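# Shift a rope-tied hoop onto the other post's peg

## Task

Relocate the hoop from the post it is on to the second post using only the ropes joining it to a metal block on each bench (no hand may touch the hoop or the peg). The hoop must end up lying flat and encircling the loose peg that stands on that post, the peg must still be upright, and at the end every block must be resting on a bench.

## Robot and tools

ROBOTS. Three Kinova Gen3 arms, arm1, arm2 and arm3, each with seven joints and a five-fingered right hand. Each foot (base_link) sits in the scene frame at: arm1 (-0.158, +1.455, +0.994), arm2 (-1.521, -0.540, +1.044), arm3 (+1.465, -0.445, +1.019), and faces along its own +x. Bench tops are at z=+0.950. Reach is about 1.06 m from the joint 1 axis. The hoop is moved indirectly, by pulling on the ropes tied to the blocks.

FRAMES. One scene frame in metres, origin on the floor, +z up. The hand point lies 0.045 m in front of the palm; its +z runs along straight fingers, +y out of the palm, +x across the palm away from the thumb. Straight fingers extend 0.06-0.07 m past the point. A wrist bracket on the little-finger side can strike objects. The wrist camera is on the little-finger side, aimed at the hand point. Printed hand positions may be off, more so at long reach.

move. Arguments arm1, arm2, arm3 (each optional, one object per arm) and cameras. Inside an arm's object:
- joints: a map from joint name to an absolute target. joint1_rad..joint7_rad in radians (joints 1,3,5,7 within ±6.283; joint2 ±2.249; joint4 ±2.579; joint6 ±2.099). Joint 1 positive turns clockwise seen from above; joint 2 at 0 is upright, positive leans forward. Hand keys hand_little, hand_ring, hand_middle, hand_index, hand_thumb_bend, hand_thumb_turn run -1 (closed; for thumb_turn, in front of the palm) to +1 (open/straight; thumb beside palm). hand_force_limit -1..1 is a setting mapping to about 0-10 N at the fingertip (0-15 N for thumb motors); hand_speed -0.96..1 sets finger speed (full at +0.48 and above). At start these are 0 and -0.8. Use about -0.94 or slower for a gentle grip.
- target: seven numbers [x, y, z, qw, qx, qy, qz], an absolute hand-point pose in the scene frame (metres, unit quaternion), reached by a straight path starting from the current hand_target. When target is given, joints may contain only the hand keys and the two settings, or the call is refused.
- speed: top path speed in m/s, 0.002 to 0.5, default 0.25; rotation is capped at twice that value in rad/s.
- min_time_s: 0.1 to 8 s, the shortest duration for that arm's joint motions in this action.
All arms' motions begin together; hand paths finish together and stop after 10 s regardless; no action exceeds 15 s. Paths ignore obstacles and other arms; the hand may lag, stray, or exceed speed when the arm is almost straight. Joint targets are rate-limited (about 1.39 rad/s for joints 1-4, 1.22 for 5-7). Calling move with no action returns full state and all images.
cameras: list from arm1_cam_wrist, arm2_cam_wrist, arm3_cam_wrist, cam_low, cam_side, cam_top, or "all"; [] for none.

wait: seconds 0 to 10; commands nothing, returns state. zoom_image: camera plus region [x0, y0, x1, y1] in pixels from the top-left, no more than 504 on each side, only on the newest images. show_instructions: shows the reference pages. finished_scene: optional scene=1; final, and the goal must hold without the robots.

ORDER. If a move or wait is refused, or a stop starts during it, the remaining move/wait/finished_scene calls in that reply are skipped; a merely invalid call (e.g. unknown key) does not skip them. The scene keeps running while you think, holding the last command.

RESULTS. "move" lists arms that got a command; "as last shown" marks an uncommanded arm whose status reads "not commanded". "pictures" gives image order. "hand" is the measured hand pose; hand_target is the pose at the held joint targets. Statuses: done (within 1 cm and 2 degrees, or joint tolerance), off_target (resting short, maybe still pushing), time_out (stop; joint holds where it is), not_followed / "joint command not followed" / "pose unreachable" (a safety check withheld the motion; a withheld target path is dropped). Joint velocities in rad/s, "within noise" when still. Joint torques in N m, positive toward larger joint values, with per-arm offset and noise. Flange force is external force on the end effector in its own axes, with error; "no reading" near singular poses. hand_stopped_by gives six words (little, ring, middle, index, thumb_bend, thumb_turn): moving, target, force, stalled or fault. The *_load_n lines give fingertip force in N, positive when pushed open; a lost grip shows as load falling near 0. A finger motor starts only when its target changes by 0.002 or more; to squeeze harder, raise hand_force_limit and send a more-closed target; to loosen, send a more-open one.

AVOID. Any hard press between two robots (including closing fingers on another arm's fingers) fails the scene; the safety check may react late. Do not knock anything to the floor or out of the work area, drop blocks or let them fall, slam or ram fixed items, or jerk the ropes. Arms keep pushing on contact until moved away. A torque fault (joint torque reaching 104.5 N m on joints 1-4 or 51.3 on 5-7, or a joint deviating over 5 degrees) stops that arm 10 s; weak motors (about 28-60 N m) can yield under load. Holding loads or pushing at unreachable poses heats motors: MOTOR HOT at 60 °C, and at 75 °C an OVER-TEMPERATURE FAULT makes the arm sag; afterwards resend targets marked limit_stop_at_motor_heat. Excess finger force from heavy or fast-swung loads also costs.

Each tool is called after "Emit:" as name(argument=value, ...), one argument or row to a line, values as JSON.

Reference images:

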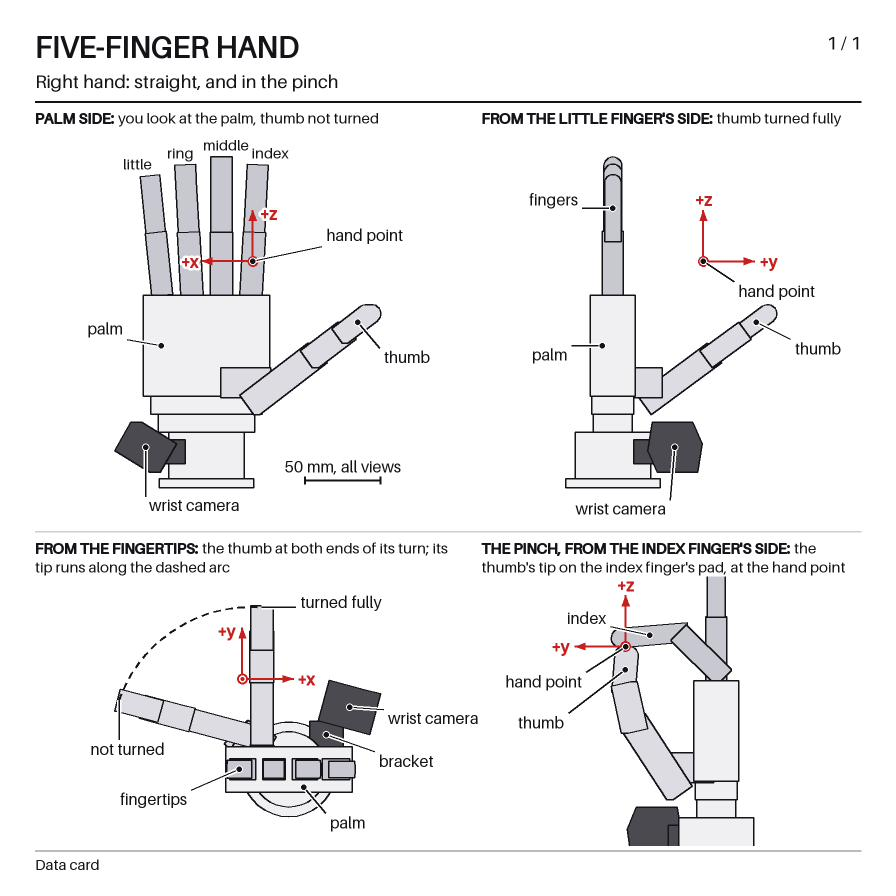

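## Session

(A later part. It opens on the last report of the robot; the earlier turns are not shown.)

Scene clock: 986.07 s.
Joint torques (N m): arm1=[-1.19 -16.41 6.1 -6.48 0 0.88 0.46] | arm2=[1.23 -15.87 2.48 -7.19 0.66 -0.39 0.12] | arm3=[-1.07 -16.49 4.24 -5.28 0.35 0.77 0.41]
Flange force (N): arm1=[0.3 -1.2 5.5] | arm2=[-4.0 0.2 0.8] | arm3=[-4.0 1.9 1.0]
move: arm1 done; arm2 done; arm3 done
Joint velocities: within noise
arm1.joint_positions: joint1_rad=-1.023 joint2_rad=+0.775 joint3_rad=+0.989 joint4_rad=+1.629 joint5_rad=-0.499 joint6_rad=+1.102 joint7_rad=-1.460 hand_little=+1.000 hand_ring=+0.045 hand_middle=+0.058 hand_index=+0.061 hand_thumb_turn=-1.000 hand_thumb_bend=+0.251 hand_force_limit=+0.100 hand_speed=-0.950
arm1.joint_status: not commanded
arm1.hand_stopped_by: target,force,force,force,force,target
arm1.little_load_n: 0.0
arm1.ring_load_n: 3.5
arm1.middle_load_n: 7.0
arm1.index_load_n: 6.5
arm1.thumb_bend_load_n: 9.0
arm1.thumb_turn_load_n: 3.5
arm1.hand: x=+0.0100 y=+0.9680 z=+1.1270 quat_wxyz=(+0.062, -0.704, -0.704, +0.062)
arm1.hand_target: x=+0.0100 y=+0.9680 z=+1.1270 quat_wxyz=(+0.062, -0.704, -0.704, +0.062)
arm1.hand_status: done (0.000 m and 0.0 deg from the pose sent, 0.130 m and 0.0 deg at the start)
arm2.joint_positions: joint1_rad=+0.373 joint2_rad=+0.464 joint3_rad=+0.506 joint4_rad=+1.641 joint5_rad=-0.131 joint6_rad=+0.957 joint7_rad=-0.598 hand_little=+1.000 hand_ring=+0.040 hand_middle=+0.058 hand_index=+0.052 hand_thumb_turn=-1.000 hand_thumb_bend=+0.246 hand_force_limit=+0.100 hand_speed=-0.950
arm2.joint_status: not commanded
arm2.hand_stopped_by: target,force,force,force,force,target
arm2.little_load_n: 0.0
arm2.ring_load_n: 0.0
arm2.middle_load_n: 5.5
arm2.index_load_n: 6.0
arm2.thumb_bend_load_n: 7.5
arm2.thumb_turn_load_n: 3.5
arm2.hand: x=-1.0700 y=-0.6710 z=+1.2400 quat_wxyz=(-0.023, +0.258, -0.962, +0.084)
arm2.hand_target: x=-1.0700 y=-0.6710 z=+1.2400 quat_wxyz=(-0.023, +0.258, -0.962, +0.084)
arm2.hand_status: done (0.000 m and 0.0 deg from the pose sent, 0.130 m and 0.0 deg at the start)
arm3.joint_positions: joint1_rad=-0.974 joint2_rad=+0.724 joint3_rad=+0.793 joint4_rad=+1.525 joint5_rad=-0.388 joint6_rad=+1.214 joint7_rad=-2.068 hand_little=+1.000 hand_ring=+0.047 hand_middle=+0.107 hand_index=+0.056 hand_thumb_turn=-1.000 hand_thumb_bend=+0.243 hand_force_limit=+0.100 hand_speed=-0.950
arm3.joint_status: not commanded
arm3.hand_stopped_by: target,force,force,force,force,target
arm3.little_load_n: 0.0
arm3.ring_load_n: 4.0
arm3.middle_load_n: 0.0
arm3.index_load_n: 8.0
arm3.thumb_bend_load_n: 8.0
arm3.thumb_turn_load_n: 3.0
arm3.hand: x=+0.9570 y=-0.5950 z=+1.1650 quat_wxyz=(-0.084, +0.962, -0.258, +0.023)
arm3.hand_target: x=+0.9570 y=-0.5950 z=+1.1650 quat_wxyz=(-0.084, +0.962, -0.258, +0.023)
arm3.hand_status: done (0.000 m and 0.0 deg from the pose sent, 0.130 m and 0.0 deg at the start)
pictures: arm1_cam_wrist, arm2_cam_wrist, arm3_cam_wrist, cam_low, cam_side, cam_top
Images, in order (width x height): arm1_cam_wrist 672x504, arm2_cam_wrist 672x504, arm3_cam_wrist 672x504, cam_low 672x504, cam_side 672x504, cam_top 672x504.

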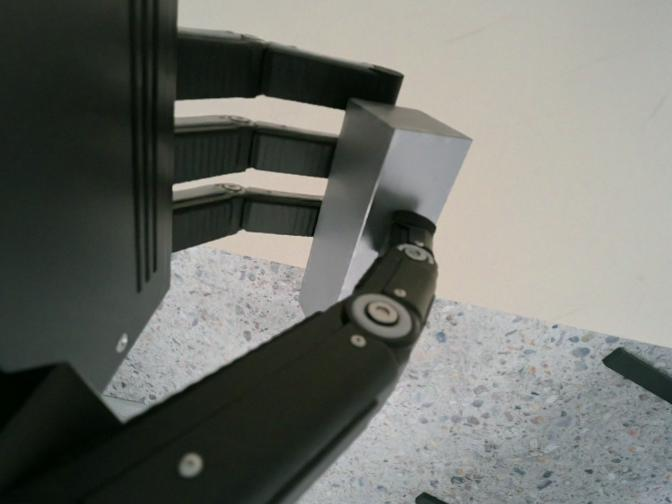

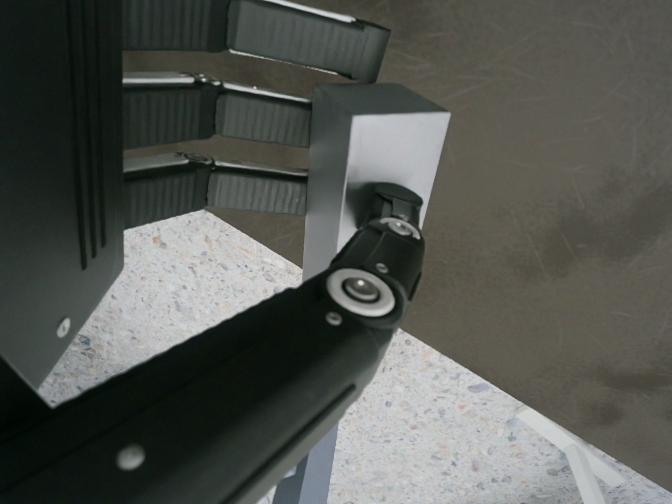

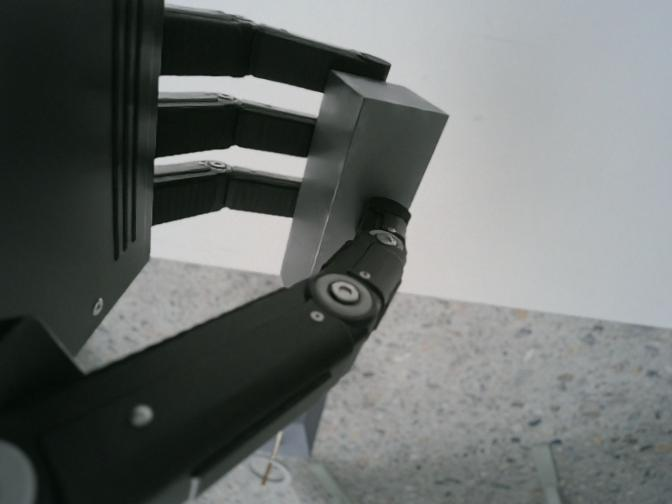

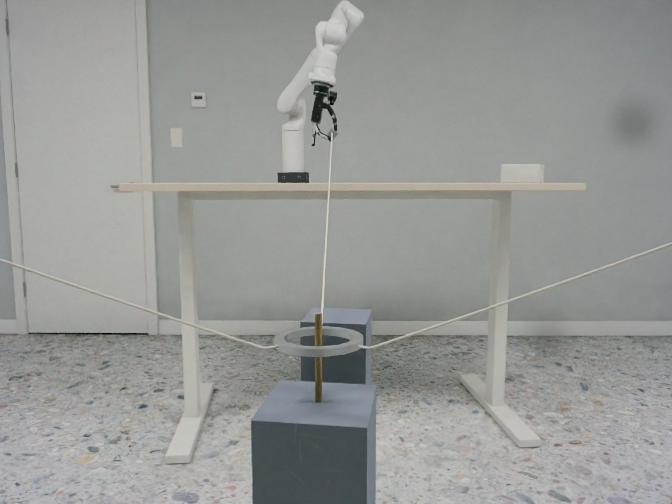

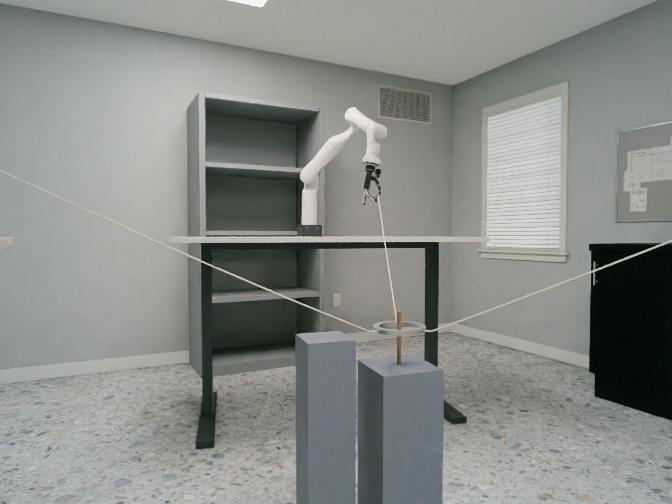

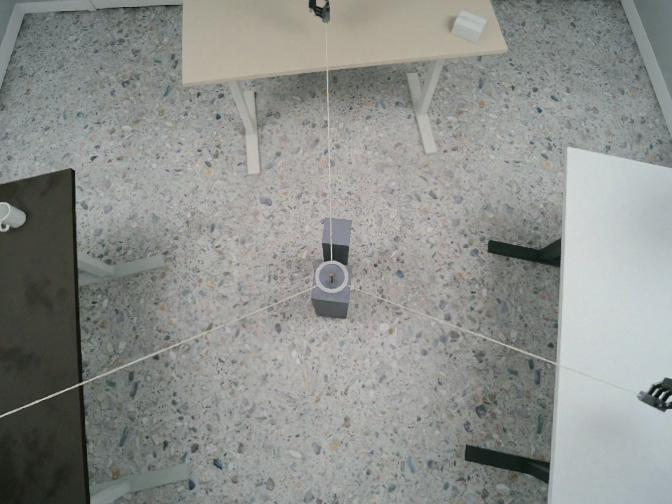

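Emit:
move(
  arm1={"target": [0.010, 0.968, 1.044, -0.0617, 0.7044, 0.7044, -0.0617], "speed": 0.04},
  arm2={"target": [-1.070, -0.671, 1.157, 0.0226, -0.2578, 0.9622, -0.0842], "speed": 0.04},
  arm3={"target": [0.957, -0.595, 1.082, -0.0842, 0.9622, -0.2578, 0.0226], "speed": 0.04},
  cameras=["all"],
)

Emit:
zoom_image(
  camera="cam_low",
  region=[200, 200, 504, 450],
)

Emit:
zoom_image(
  camera="cam_side",
  region=[220, 250, 500, 450],
)

Emit:
zoom_image(
  camera="cam_top",
  region=[260, 170, 410, 330],
)

Scene clock: 997.93 s.
Joint torques (N m): arm1=[-1.17 -17.34 6.17 -5.23 -0.02 0.8 0.51] | arm2=[1.2 -16.64 2.67 -6.05 0.53 -0.42 0.13] | arm3=[-0.81 -17.24 4.52 -4.1 0.44 0.75 0.38]
Flange force (N): arm1=[1.1 -1.5 4.9] | arm2=[-3.7 0.8 0.8] | arm3=[-3.4 1.9 1.4]
move: arm1 done; arm2 done; arm3 done
Joint velocities: within noise
arm1.joint_positions: joint1_rad=-0.973 joint2_rad=+0.891 joint3_rad=+0.887 joint4_rad=+1.712 joint5_rad=-0.606 joint6_rad=+0.916 joint7_rad=-1.408 hand_little=+1.000 hand_ring=+0.045 hand_middle=+0.058 hand_index=+0.061 hand_thumb_turn=-1.000 hand_thumb_bend=+0.251 hand_force_limit=+0.100 hand_speed=-0.950
arm1.joint_status: not commanded
arm1.hand_stopped_by: target,force,force,force,force,target
arm1.little_load_n: 0.0
arm1.ring_load_n: 3.5
arm1.middle_load_n: 6.5
arm1.index_load_n: 6.0
arm1.thumb_bend_load_n: 9.5
arm1.thumb_turn_load_n: 3.5
arm1.hand: x=+0.0100 y=+0.9680 z=+1.0440 quat_wxyz=(+0.062, -0.704, -0.704, +0.062)
arm1.hand_target: x=+0.0100 y=+0.9680 z=+1.0440 quat_wxyz=(+0.062, -0.704, -0.704, +0.062)
arm1.hand_status: done (0.000 m and 0.0 deg from the pose sent, 0.083 m and 0.0 deg at the start)
arm2.joint_positions: joint1_rad=+0.412 joint2_rad=+0.578 joint3_rad=+0.456 joint4_rad=+1.764 joint5_rad=-0.191 joint6_rad=+0.725 joint7_rad=-0.564 hand_little=+1.000 hand_ring=+0.040 hand_middle=+0.058 hand_index=+0.052 hand_thumb_turn=-1.000 hand_thumb_bend=+0.246 hand_force_limit=+0.100 hand_speed=-0.950
arm2.joint_status: not commanded
arm2.hand_stopped_by: target,force,force,force,force,target
arm2.little_load_n: 0.0
arm2.ring_load_n: 0.0
arm2.middle_load_n: 5.0
arm2.index_load_n: 6.0
arm2.thumb_bend_load_n: 7.5
arm2.thumb_turn_load_n: 3.0
arm2.hand: x=-1.0700 y=-0.6710 z=+1.1570 quat_wxyz=(-0.023, +0.258, -0.962, +0.084)
arm2.hand_target: x=-1.0700 y=-0.6710 z=+1.1570 quat_wxyz=(-0.023, +0.258, -0.962, +0.084)
arm2.hand_status: done (0.000 m and 0.0 deg from the pose sent, 0.083 m and 0.0 deg at the start)
arm3.joint_positions: joint1_rad=-0.943 joint2_rad=+0.838 joint3_rad=+0.724 joint4_rad=+1.616 joint5_rad=-0.469 joint6_rad=+1.022 joint7_rad=-2.027 hand_little=+1.000 hand_ring=+0.047 hand_middle=+0.107 hand_index=+0.056 hand_thumb_turn=-1.000 hand_thumb_bend=+0.243 hand_force_limit=+0.100 hand_speed=-0.950
arm3.joint_status: not commanded
arm3.hand_stopped_by: target,force,force,force,force,target
arm3.little_load_n: 0.0
arm3.ring_load_n: 4.0
arm3.middle_load_n: 0.0
arm3.index_load_n: 8.0
arm3.thumb_bend_load_n: 8.0
arm3.thumb_turn_load_n: 3.0
arm3.hand: x=+0.9570 y=-0.5950 z=+1.0820 quat_wxyz=(-0.084, +0.962, -0.258, +0.023)
arm3.hand_target: x=+0.9570 y=-0.5950 z=+1.0820 quat_wxyz=(-0.084, +0.962, -0.258, +0.023)
arm3.hand_status: done (0.000 m and 0.0 deg from the pose sent, 0.083 m and 0.0 deg at the start)
pictures: arm1_cam_wrist, arm2_cam_wrist, arm3_cam_wrist, cam_low, cam_side, cam_top
Images, in order (width x height): arm1_cam_wrist 672x504, arm2_cam_wrist 672x504, arm3_cam_wrist 672x504, cam_low 672x504, cam_side 672x504, cam_top 672x504.

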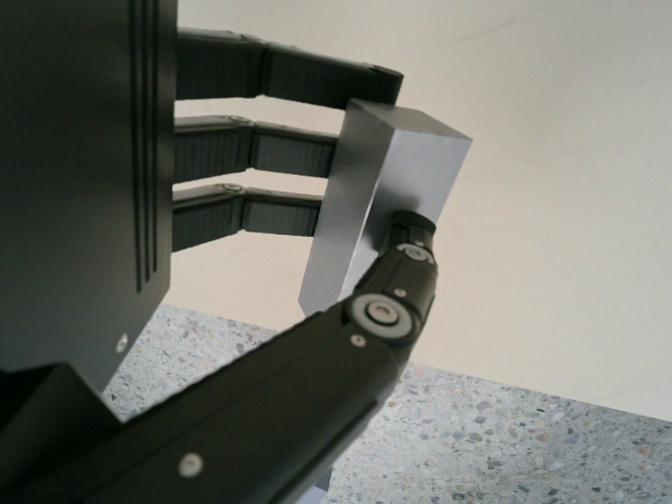

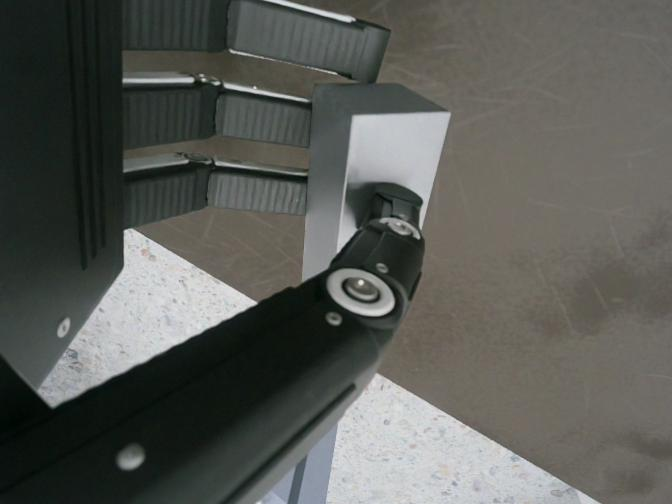

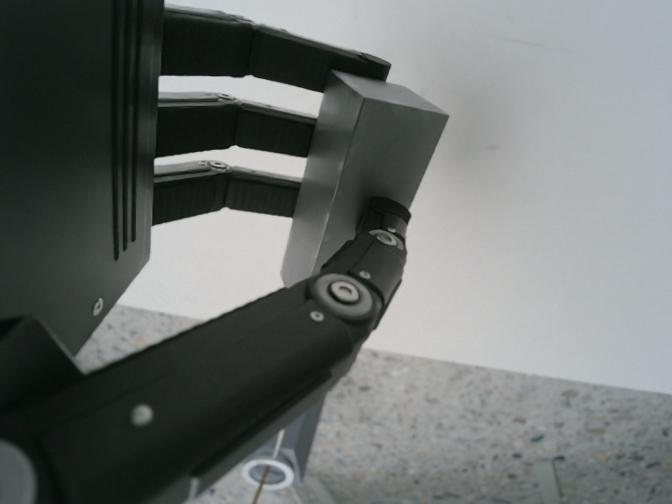

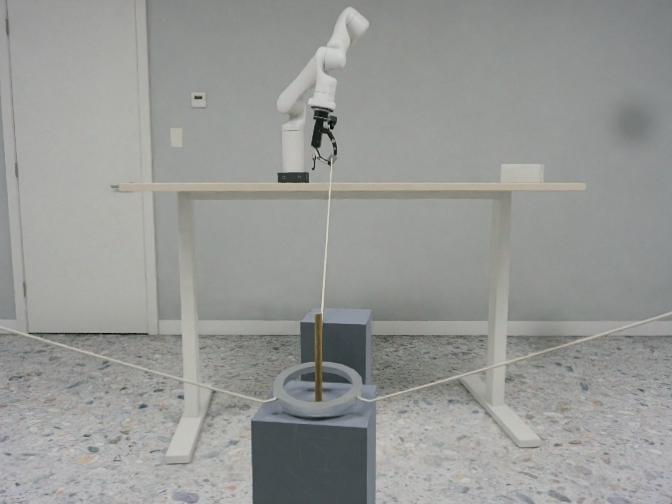

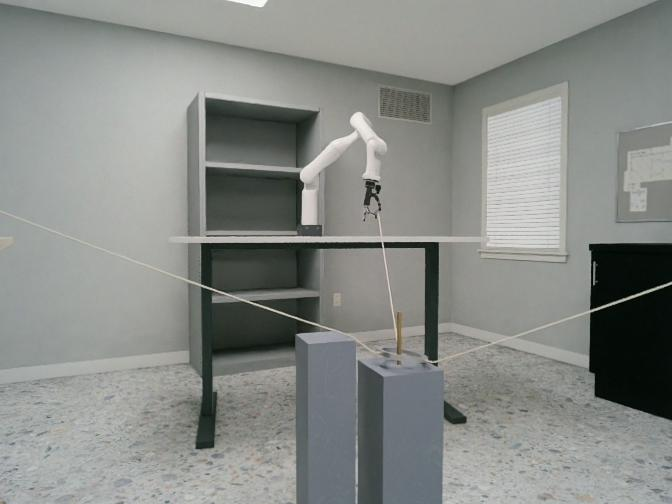

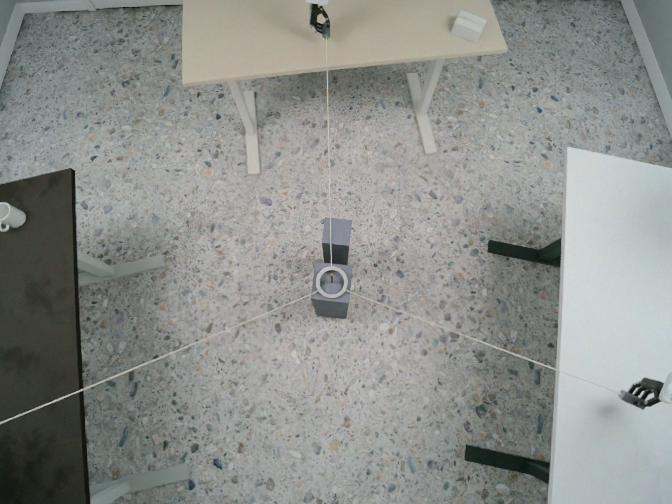

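Scaled by 1.658 from the camera's image (finer frame: 960x720).

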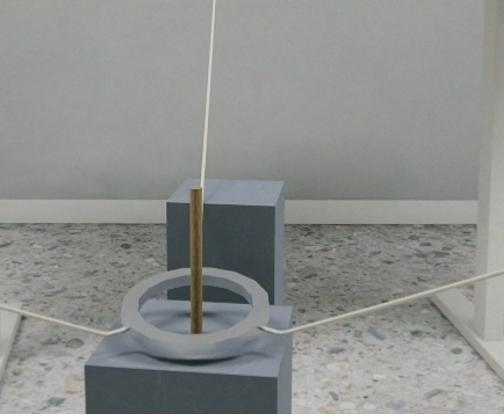

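Scaled by 1.800 from the camera's image (finer frame: 960x720).

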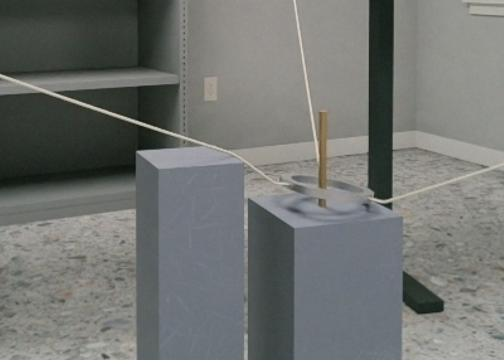

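Scaled by 3.150 from the camera's image (finer frame: 960x720).

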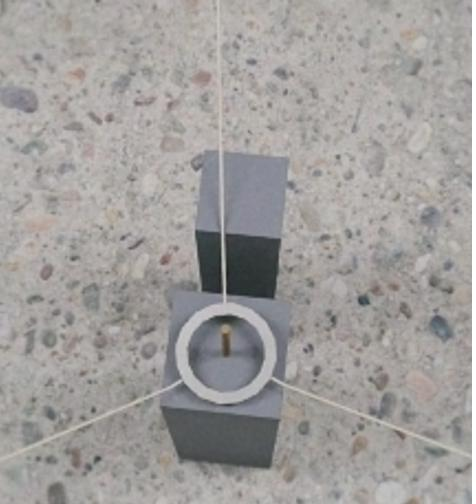

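Emit:
move(
  arm1={"target": [0.010, 0.953, 1.036, -0.0617, 0.7044, 0.7044, -0.0617], "speed": 0.03},
  arm2={"target": [-1.070, -0.671, 1.145, 0.0226, -0.2578, 0.9622, -0.0842], "speed": 0.03},
  arm3={"target": [0.957, -0.595, 1.070, -0.0842, 0.9622, -0.2578, 0.0226], "speed": 0.03},
  cameras=["cam_low", "cam_side", "cam_top"],
)

Emit:
zoom_image(
  camera="cam_low",
  region=[200, 250, 430, 450],
)

Emit:
zoom_image(
  camera="cam_side",
  region=[290, 290, 470, 420],
)

Emit:
zoom_image(
  camera="cam_top",
  region=[280, 210, 380, 330],
)

Scene clock: 1013.97 s.
Joint torques (N m): arm1=[-1.15 -17.97 6.27 -5.31 -0.04 0.62 0.47] | arm2=[0.97 -16.73 2.48 -5.96 0.43 -0.53 0.03] | arm3=[-0.58 -17.27 4.69 -4.02 0.47 0.52 0.36]
Flange force (N): arm1=[1.3 -1.5 4.3] | arm2=[-3.2 0.4 0.5] | arm3=[-2.9 1.9 0.9]
move: arm1 done; arm2 done; arm3 done
Joint velocities: within noise
arm1.joint_positions: joint1_rad=-0.942 joint2_rad=+0.924 joint3_rad=+0.873 joint4_rad=+1.664 joint5_rad=-0.615 joint6_rad=+0.926 joint7_rad=-1.407 hand_little=+1.000 hand_ring=+0.045 hand_middle=+0.058 hand_index=+0.061 hand_thumb_turn=-1.000 hand_thumb_bend=+0.251 hand_force_limit=+0.100 hand_speed=-0.950
arm1.joint_status: not commanded
arm1.hand_stopped_by: target,force,force,force,force,target
arm1.little_load_n: 0.0
arm1.ring_load_n: 3.5
arm1.middle_load_n: 7.0
arm1.index_load_n: 6.0
arm1.thumb_bend_load_n: 9.5
arm1.thumb_turn_load_n: 3.5
arm1.hand: x=+0.0100 y=+0.9530 z=+1.0360 quat_wxyz=(+0.062, -0.704, -0.704, +0.062)
arm1.hand_target: x=+0.0100 y=+0.9530 z=+1.0360 quat_wxyz=(+0.062, -0.704, -0.704, +0.062)
arm1.hand_status: done (0.000 m and 0.0 deg from the pose sent, 0.017 m and 0.0 deg at the start)
arm2.joint_positions: joint1_rad=+0.419 joint2_rad=+0.597 joint3_rad=+0.446 joint4_rad=+1.778 joint5_rad=-0.201 joint6_rad=+0.693 joint7_rad=-0.559 hand_little=+1.000 hand_ring=+0.040 hand_middle=+0.058 hand_index=+0.052 hand_thumb_turn=-1.000 hand_thumb_bend=+0.246 hand_force_limit=+0.100 hand_speed=-0.950
arm2.joint_status: not commanded
arm2.hand_stopped_by: target,force,force,force,force,target
arm2.little_load_n: 0.0
arm2.ring_load_n: 0.5
arm2.middle_load_n: 5.5
arm2.index_load_n: 5.5
arm2.thumb_bend_load_n: 7.5
arm2.thumb_turn_load_n: 2.5
arm2.hand: x=-1.0700 y=-0.6710 z=+1.1450 quat_wxyz=(-0.023, +0.258, -0.962, +0.084)
arm2.hand_target: x=-1.0700 y=-0.6710 z=+1.1450 quat_wxyz=(-0.023, +0.258, -0.962, +0.084)
arm2.hand_status: done (0.000 m and 0.0 deg from the pose sent, 0.012 m and 0.0 deg at the start)
arm3.joint_positions: joint1_rad=-0.937 joint2_rad=+0.857 joint3_rad=+0.712 joint4_rad=+1.625 joint5_rad=-0.481 joint6_rad=+0.996 joint7_rad=-2.021 hand_little=+1.000 hand_ring=+0.047 hand_middle=+0.107 hand_index=+0.056 hand_thumb_turn=-1.000 hand_thumb_bend=+0.243 hand_force_limit=+0.100 hand_speed=-0.950
arm3.joint_status: not commanded
arm3.hand_stopped_by: target,force,force,force,force,target
arm3.little_load_n: 0.0
arm3.ring_load_n: 4.5
arm3.middle_load_n: 0.0
arm3.index_load_n: 7.5
arm3.thumb_bend_load_n: 8.5
arm3.thumb_turn_load_n: 2.5
arm3.hand: x=+0.9570 y=-0.5950 z=+1.0700 quat_wxyz=(-0.084, +0.962, -0.258, +0.023)
arm3.hand_target: x=+0.9570 y=-0.5950 z=+1.0700 quat_wxyz=(-0.084, +0.962, -0.258, +0.023)
arm3.hand_status: done (0.000 m and 0.0 deg from the pose sent, 0.012 m and 0.0 deg at the start)
Images, in order (width x height): cam_low 672x504, cam_side 672x504, cam_top 672x504.

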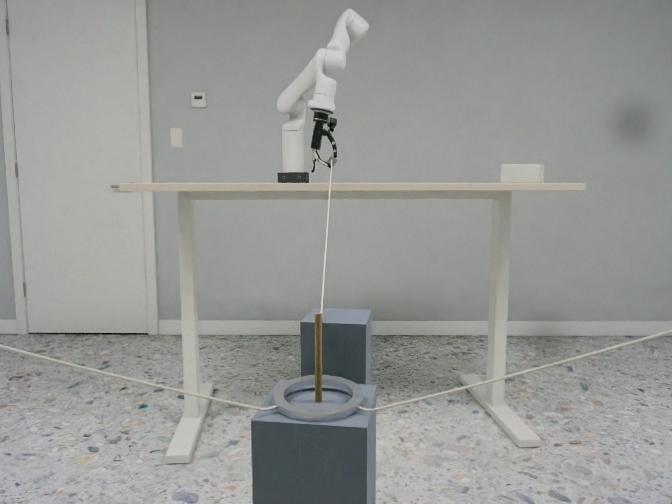

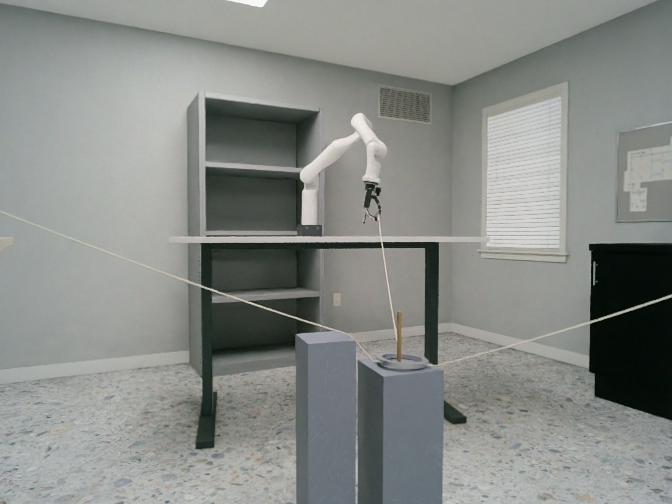

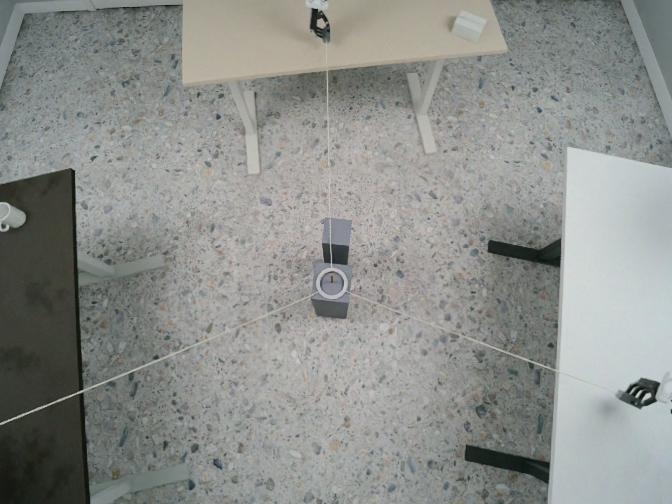

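Scaled by 2.191 from the camera's image (finer frame: 960x720).

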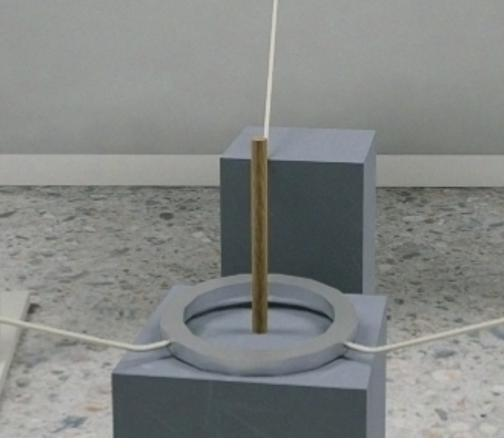

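Scaled by 2.800 from the camera's image (finer frame: 960x720).

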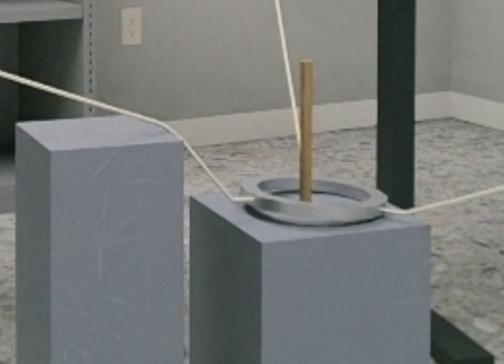

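Scaled by 4.200 from the camera's image (finer frame: 960x720).

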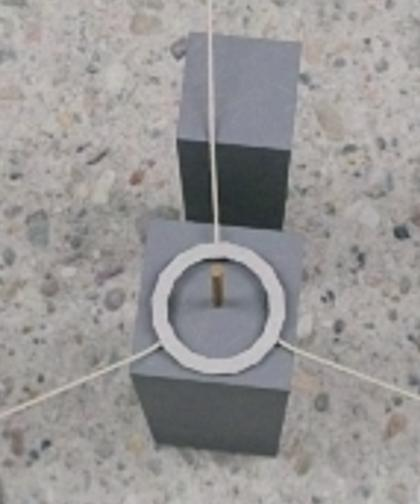

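Emit:
move(
  arm1={"target": [0.010, 0.938, 1.030, -0.0617, 0.7044, 0.7044, -0.0617], "speed": 0.03},
  arm2={"target": [-1.070, -0.671, 1.132, 0.0226, -0.2578, 0.9622, -0.0842], "speed": 0.03},
  arm3={"target": [0.957, -0.595, 1.057, -0.0842, 0.9622, -0.2578, 0.0226], "speed": 0.03},
  cameras=["cam_low", "cam_side", "cam_top"],
)

Emit:
zoom_image(
  camera="cam_low",
  region=[200, 250, 430, 450],
)

Emit:
zoom_image(
  camera="cam_side",
  region=[290, 290, 470, 420],
)

Emit:
zoom_image(
  camera="cam_top",
  region=[280, 210, 380, 330],
)

Scene clock: 1024.37 s.
Joint torques (N m): arm1=[-1.04 -18.62 6.55 -5.64 -0.11 0.43 0.42] | arm2=[0.87 -16.9 2.42 -5.84 0.33 -0.62 0.01] | arm3=[-0.42 -17.31 4.87 -3.92 0.52 0.4 0.31]
Flange force (N): arm1=[2.3 -1.6 4.0] | arm2=[-2.9 0.4 0.3] | arm3=[-2.4 1.8 0.8]
move: arm1 done; arm2 done; arm3 done
Joint velocities: within noise
arm1.joint_positions: joint1_rad=-0.913 joint2_rad=+0.953 joint3_rad=+0.863 joint4_rad=+1.614 joint5_rad=-0.620 joint6_rad=+0.942 joint7_rad=-1.409 hand_little=+1.000 hand_ring=+0.045 hand_middle=+0.058 hand_index=+0.061 hand_thumb_turn=-1.000 hand_thumb_bend=+0.251 hand_force_limit=+0.100 hand_speed=-0.950
arm1.joint_status: not commanded
arm1.hand_stopped_by: target,force,force,force,force,target
arm1.little_load_n: 0.0
arm1.ring_load_n: 4.5
arm1.middle_load_n: 7.0
arm1.index_load_n: 5.5
arm1.thumb_bend_load_n: 9.5
arm1.thumb_turn_load_n: 2.5
arm1.hand: x=+0.0100 y=+0.9380 z=+1.0300 quat_wxyz=(+0.062, -0.704, -0.704, +0.062)
arm1.hand_target: x=+0.0100 y=+0.9380 z=+1.0300 quat_wxyz=(+0.062, -0.704, -0.704, +0.062)
arm1.hand_status: done (0.000 m and 0.0 deg from the pose sent, 0.016 m and 0.0 deg at the start)
arm2.joint_positions: joint1_rad=+0.427 joint2_rad=+0.619 joint3_rad=+0.434 joint4_rad=+1.791 joint5_rad=-0.212 joint6_rad=+0.658 joint7_rad=-0.553 hand_little=+1.000 hand_ring=+0.040 hand_middle=+0.058 hand_index=+0.052 hand_thumb_turn=-1.000 hand_thumb_bend=+0.246 hand_force_limit=+0.100 hand_speed=-0.950
arm2.joint_status: not commanded
arm2.hand_stopped_by: target,force,force,force,force,target
arm2.little_load_n: 0.0
arm2.ring_load_n: 0.5
arm2.middle_load_n: 5.5
arm2.index_load_n: 5.5
arm2.thumb_bend_load_n: 7.0
arm2.thumb_turn_load_n: 2.0
arm2.hand: x=-1.0700 y=-0.6710 z=+1.1320 quat_wxyz=(-0.023, +0.258, -0.962, +0.084)
arm2.hand_target: x=-1.0700 y=-0.6710 z=+1.1320 quat_wxyz=(-0.023, +0.258, -0.962, +0.084)
arm2.hand_status: done (0.000 m and 0.0 deg from the pose sent, 0.013 m and 0.0 deg at the start)
arm3.joint_positions: joint1_rad=-0.931 joint2_rad=+0.877 joint3_rad=+0.699 joint4_rad=+1.633 joint5_rad=-0.495 joint6_rad=+0.968 joint7_rad=-2.015 hand_little=+1.000 hand_ring=+0.047 hand_middle=+0.107 hand_index=+0.056 hand_thumb_turn=-1.000 hand_thumb_bend=+0.243 hand_force_limit=+0.100 hand_speed=-0.950
arm3.joint_status: not commanded
arm3.hand_stopped_by: target,force,force,force,force,target
arm3.little_load_n: 0.0
arm3.ring_load_n: 4.5
arm3.middle_load_n: 0.0
arm3.index_load_n: 7.0
arm3.thumb_bend_load_n: 8.5
arm3.thumb_turn_load_n: 2.0
arm3.hand: x=+0.9570 y=-0.5950 z=+1.0570 quat_wxyz=(-0.084, +0.962, -0.258, +0.023)
arm3.hand_target: x=+0.9570 y=-0.5950 z=+1.0570 quat_wxyz=(-0.084, +0.962, -0.258, +0.023)
arm3.hand_status: done (0.000 m and 0.0 deg from the pose sent, 0.013 m and 0.0 deg at the start)
Images, in order (width x height): cam_low 672x504, cam_side 672x504, cam_top 672x504.

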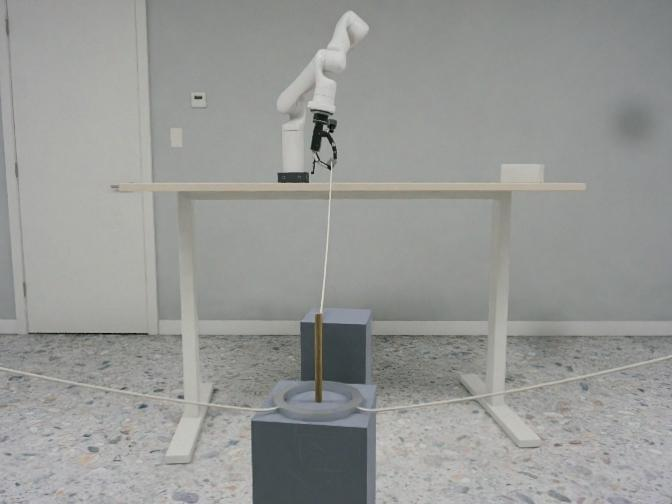

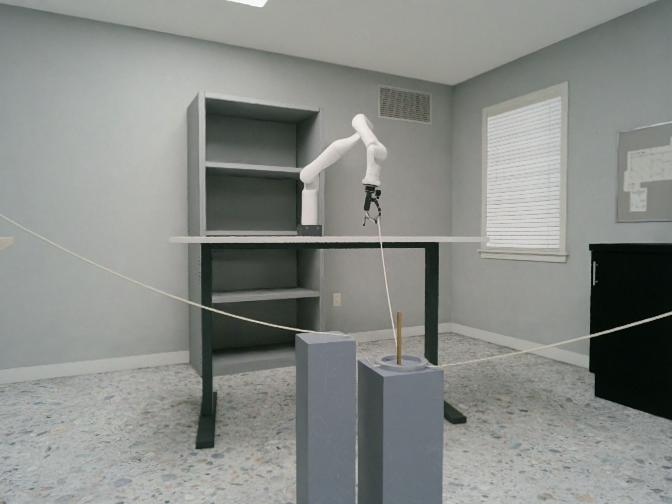

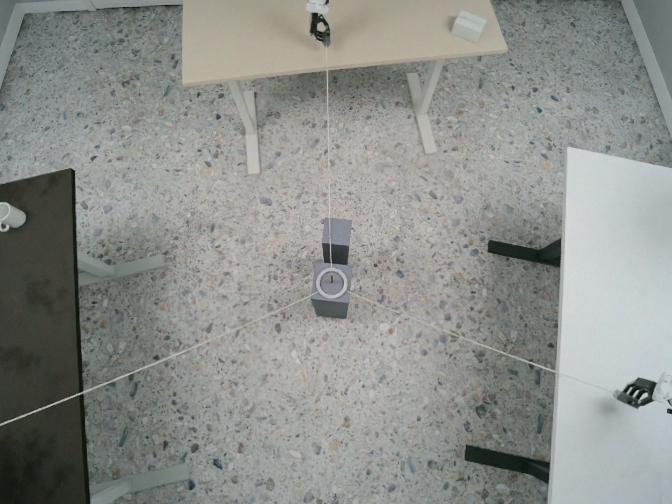

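Scaled by 2.191 from the camera's image (finer frame: 960x720).

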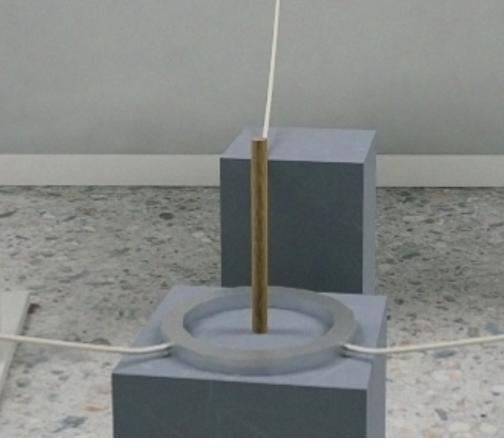

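Scaled by 2.800 from the camera's image (finer frame: 960x720).

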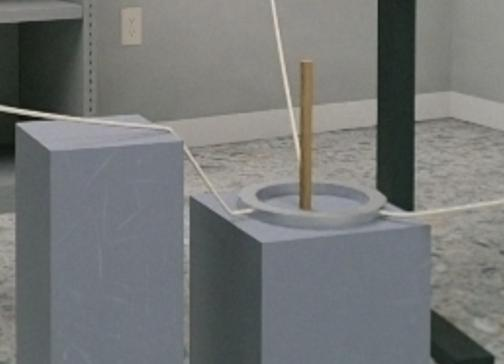

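Scaled by 4.200 from the camera's image (finer frame: 960x720).

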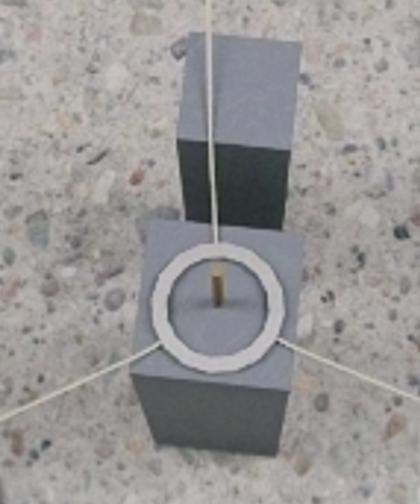

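Emit:
move(
  arm1={"target": [0.010, 0.912, 1.030, -0.3799, 0.5964, 0.5964, -0.3799], "speed": 0.12},
  arm2={"target": [-1.000, -0.600, 1.040, 0.1919, -0.1332, 0.8306, -0.5054], "speed": 0.12},
  arm3={"target": [0.900, -0.555, 1.035, -0.5258, 0.8178, -0.2059, 0.1111], "speed": 0.12},
  cameras=["all"],
)

Emit:
zoom_image(
  camera="cam_side",
  region=[290, 290, 470, 420],
)

Emit:
zoom_image(
  camera="cam_low",
  region=[200, 250, 430, 450],
)

Scene clock: 1073.93 s.
Joint torques (N m): arm1=[-0.96 -23.29 8.18 -2.45 2.05 1.47 0.29] | arm2=[0.88 -14.55 9.35 2.66 0.43 -1.24 -0.07] | arm3=[-0.23 -24.18 4.07 -2.7 2.31 1.81 0.34]
Flange force (N): arm1=[3.3 -0.5 5.2] | arm2=[-1.0 4.1 -2.0] | arm3=no reading
move: arm1 done; arm2 done; arm3 off_target
Joint velocities: arm1=[within noise] | arm2=[within noise] | arm3=[-0.001 0.002 0.016 0 -0.013 0 0.003]
arm1.joint_positions: joint1_rad=-1.112 joint2_rad=+1.542 joint3_rad=+1.169 joint4_rad=+0.846 joint5_rad=-0.188 joint6_rad=+1.685 joint7_rad=-1.934 hand_little=+1.000 hand_ring=+0.045 hand_middle=+0.058 hand_index=+0.061 hand_thumb_turn=-1.000 hand_thumb_bend=+0.251 hand_force_limit=+0.100 hand_speed=-0.950
arm1.joint_status: not commanded
arm1.hand_stopped_by: target,force,force,force,force,target
arm1.little_load_n: 0.0
arm1.ring_load_n: 4.0
arm1.middle_load_n: 6.5
arm1.index_load_n: 4.5
arm1.thumb_bend_load_n: 10.0
arm1.thumb_turn_load_n: 2.5
arm1.hand: x=+0.0100 y=+0.9120 z=+1.0300 quat_wxyz=(+0.380, -0.596, -0.596, +0.380)
arm1.hand_target: x=+0.0100 y=+0.9120 z=+1.0300 quat_wxyz=(+0.380, -0.596, -0.596, +0.380)
arm1.hand_status: done (0.000 m and 0.0 deg from the pose sent, 0.026 m and 55.0 deg at the start)
arm2.joint_positions: joint1_rad=-0.757 joint2_rad=+1.583 joint3_rad=+1.132 joint4_rad=+2.057 joint5_rad=-0.624 joint6_rad=+0.141 joint7_rad=-1.428 hand_little=+1.000 hand_ring=+0.040 hand_middle=+0.058 hand_index=+0.052 hand_thumb_turn=-1.000 hand_thumb_bend=+0.246 hand_force_limit=+0.100 hand_speed=-0.950
arm2.joint_status: not commanded
arm2.hand_stopped_by: target,force,force,force,force,target
arm2.little_load_n: 0.0
arm2.ring_load_n: 0.0
arm2.middle_load_n: 5.5
arm2.index_load_n: 4.5
arm2.thumb_bend_load_n: 7.5
arm2.thumb_turn_load_n: 1.0
arm2.hand: x=-1.0000 y=-0.6000 z=+1.0400 quat_wxyz=(-0.192, +0.133, -0.831, +0.505)
arm2.hand_target: x=-1.0000 y=-0.6000 z=+1.0400 quat_wxyz=(-0.192, +0.133, -0.831, +0.505)
arm2.hand_status: done (0.000 m and 0.0 deg from the pose sent, 0.136 m and 56.6 deg at the start)
arm3.joint_positions: joint1_rad=-0.807 joint2_rad=+1.596 joint3_rad=+0.898 joint4_rad=+0.314 joint5_rad=-0.126 joint6_rad=+2.103 joint7_rad=-2.281 hand_little=+1.000 hand_ring=+0.047 hand_middle=+0.107 hand_index=+0.056 hand_thumb_turn=-1.000 hand_thumb_bend=+0.243 hand_force_limit=+0.100 hand_speed=-0.950
arm3.joint_status: not commanded
arm3.hand_stopped_by: target,force,force,force,force,target
arm3.little_load_n: 0.0
arm3.ring_load_n: 4.5
arm3.middle_load_n: 0.0
arm3.index_load_n: 6.0
arm3.thumb_bend_load_n: 9.0
arm3.thumb_turn_load_n: 2.0
arm3.hand: x=+0.9007 y=-0.5546 z=+1.0350 quat_wxyz=(-0.508, +0.835, -0.194, +0.079)
arm3.hand_target: x=+0.9007 y=-0.5545 z=+1.0350 quat_wxyz=(-0.508, +0.835, -0.195, +0.079)
arm3.hand_status: off_target (0.001 m and 4.9 deg from the pose sent, 0.073 m and 55.1 deg at the start; a joint's target at an end of its range on 34 of 145 steps)
pictures: arm1_cam_wrist, arm2_cam_wrist, arm3_cam_wrist, cam_low, cam_side, cam_top
Images, in order (width x height): arm1_cam_wrist 672x504, arm2_cam_wrist 672x504, arm3_cam_wrist 672x504, cam_low 672x504, cam_side 672x504, cam_top 672x504.

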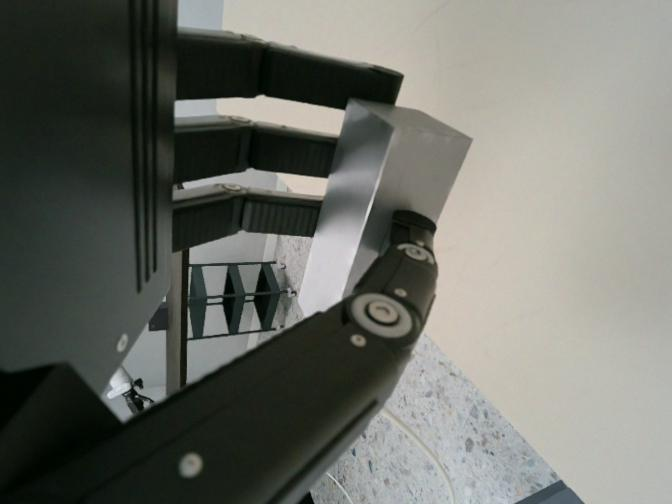

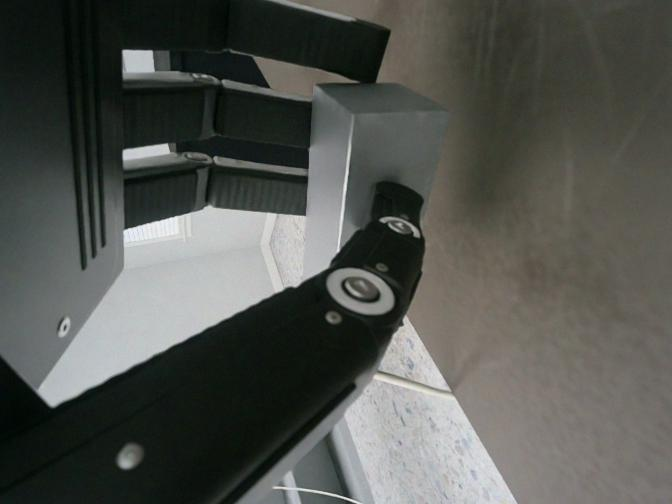

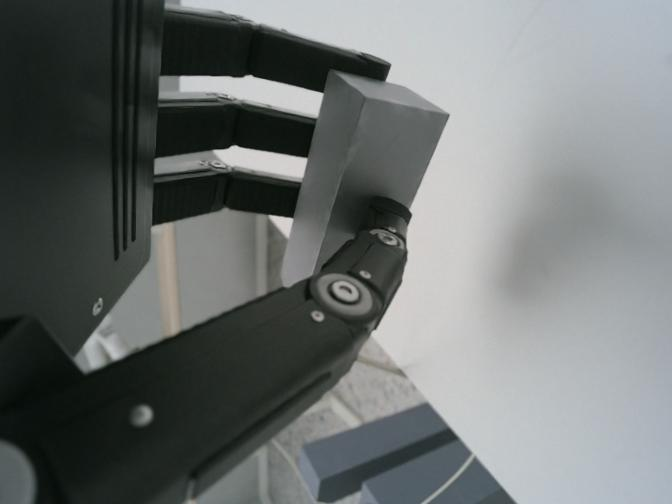

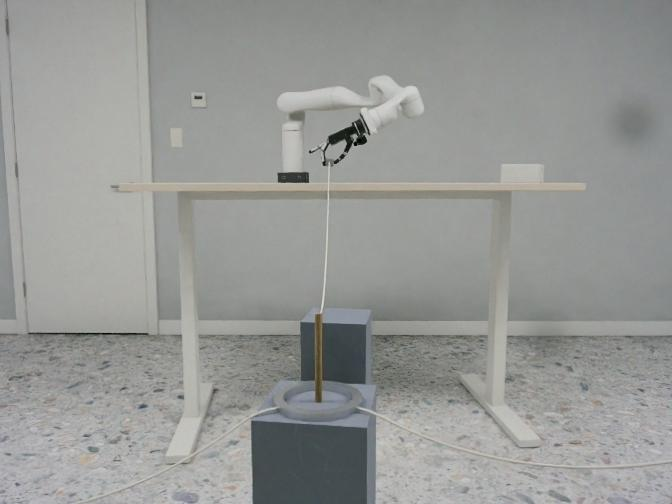

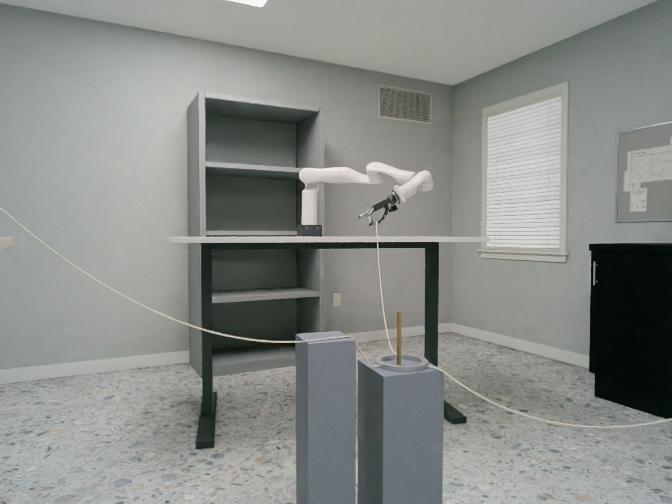

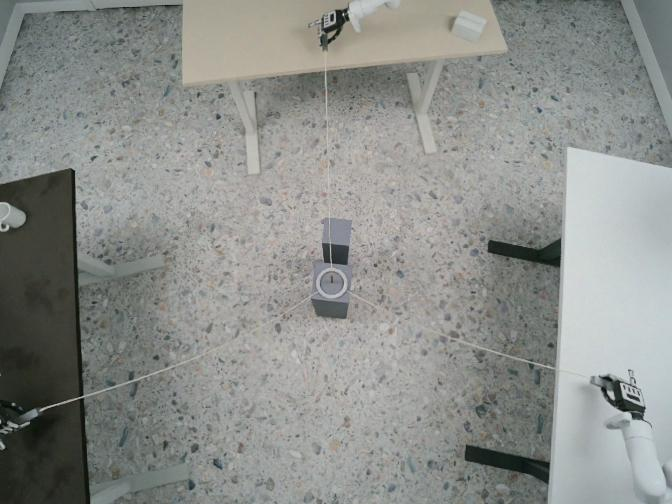

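Scaled by 2.800 from the camera's image (finer frame: 960x720).

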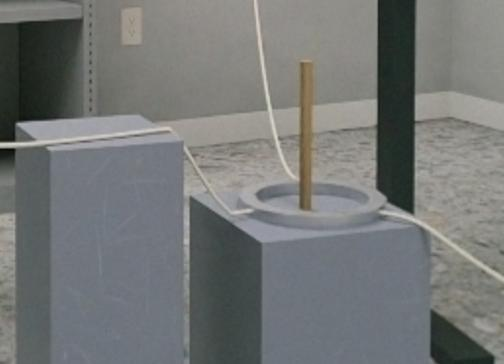

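Scaled by 2.191 from the camera's image (finer frame: 960x720).

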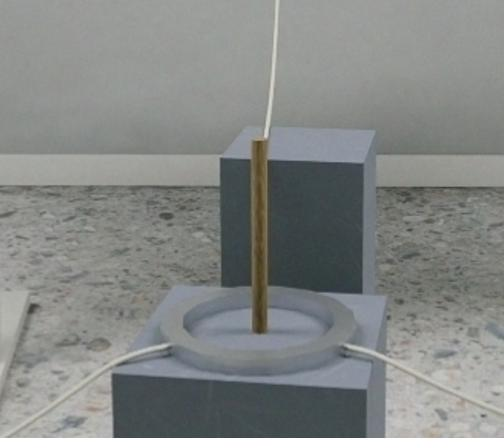

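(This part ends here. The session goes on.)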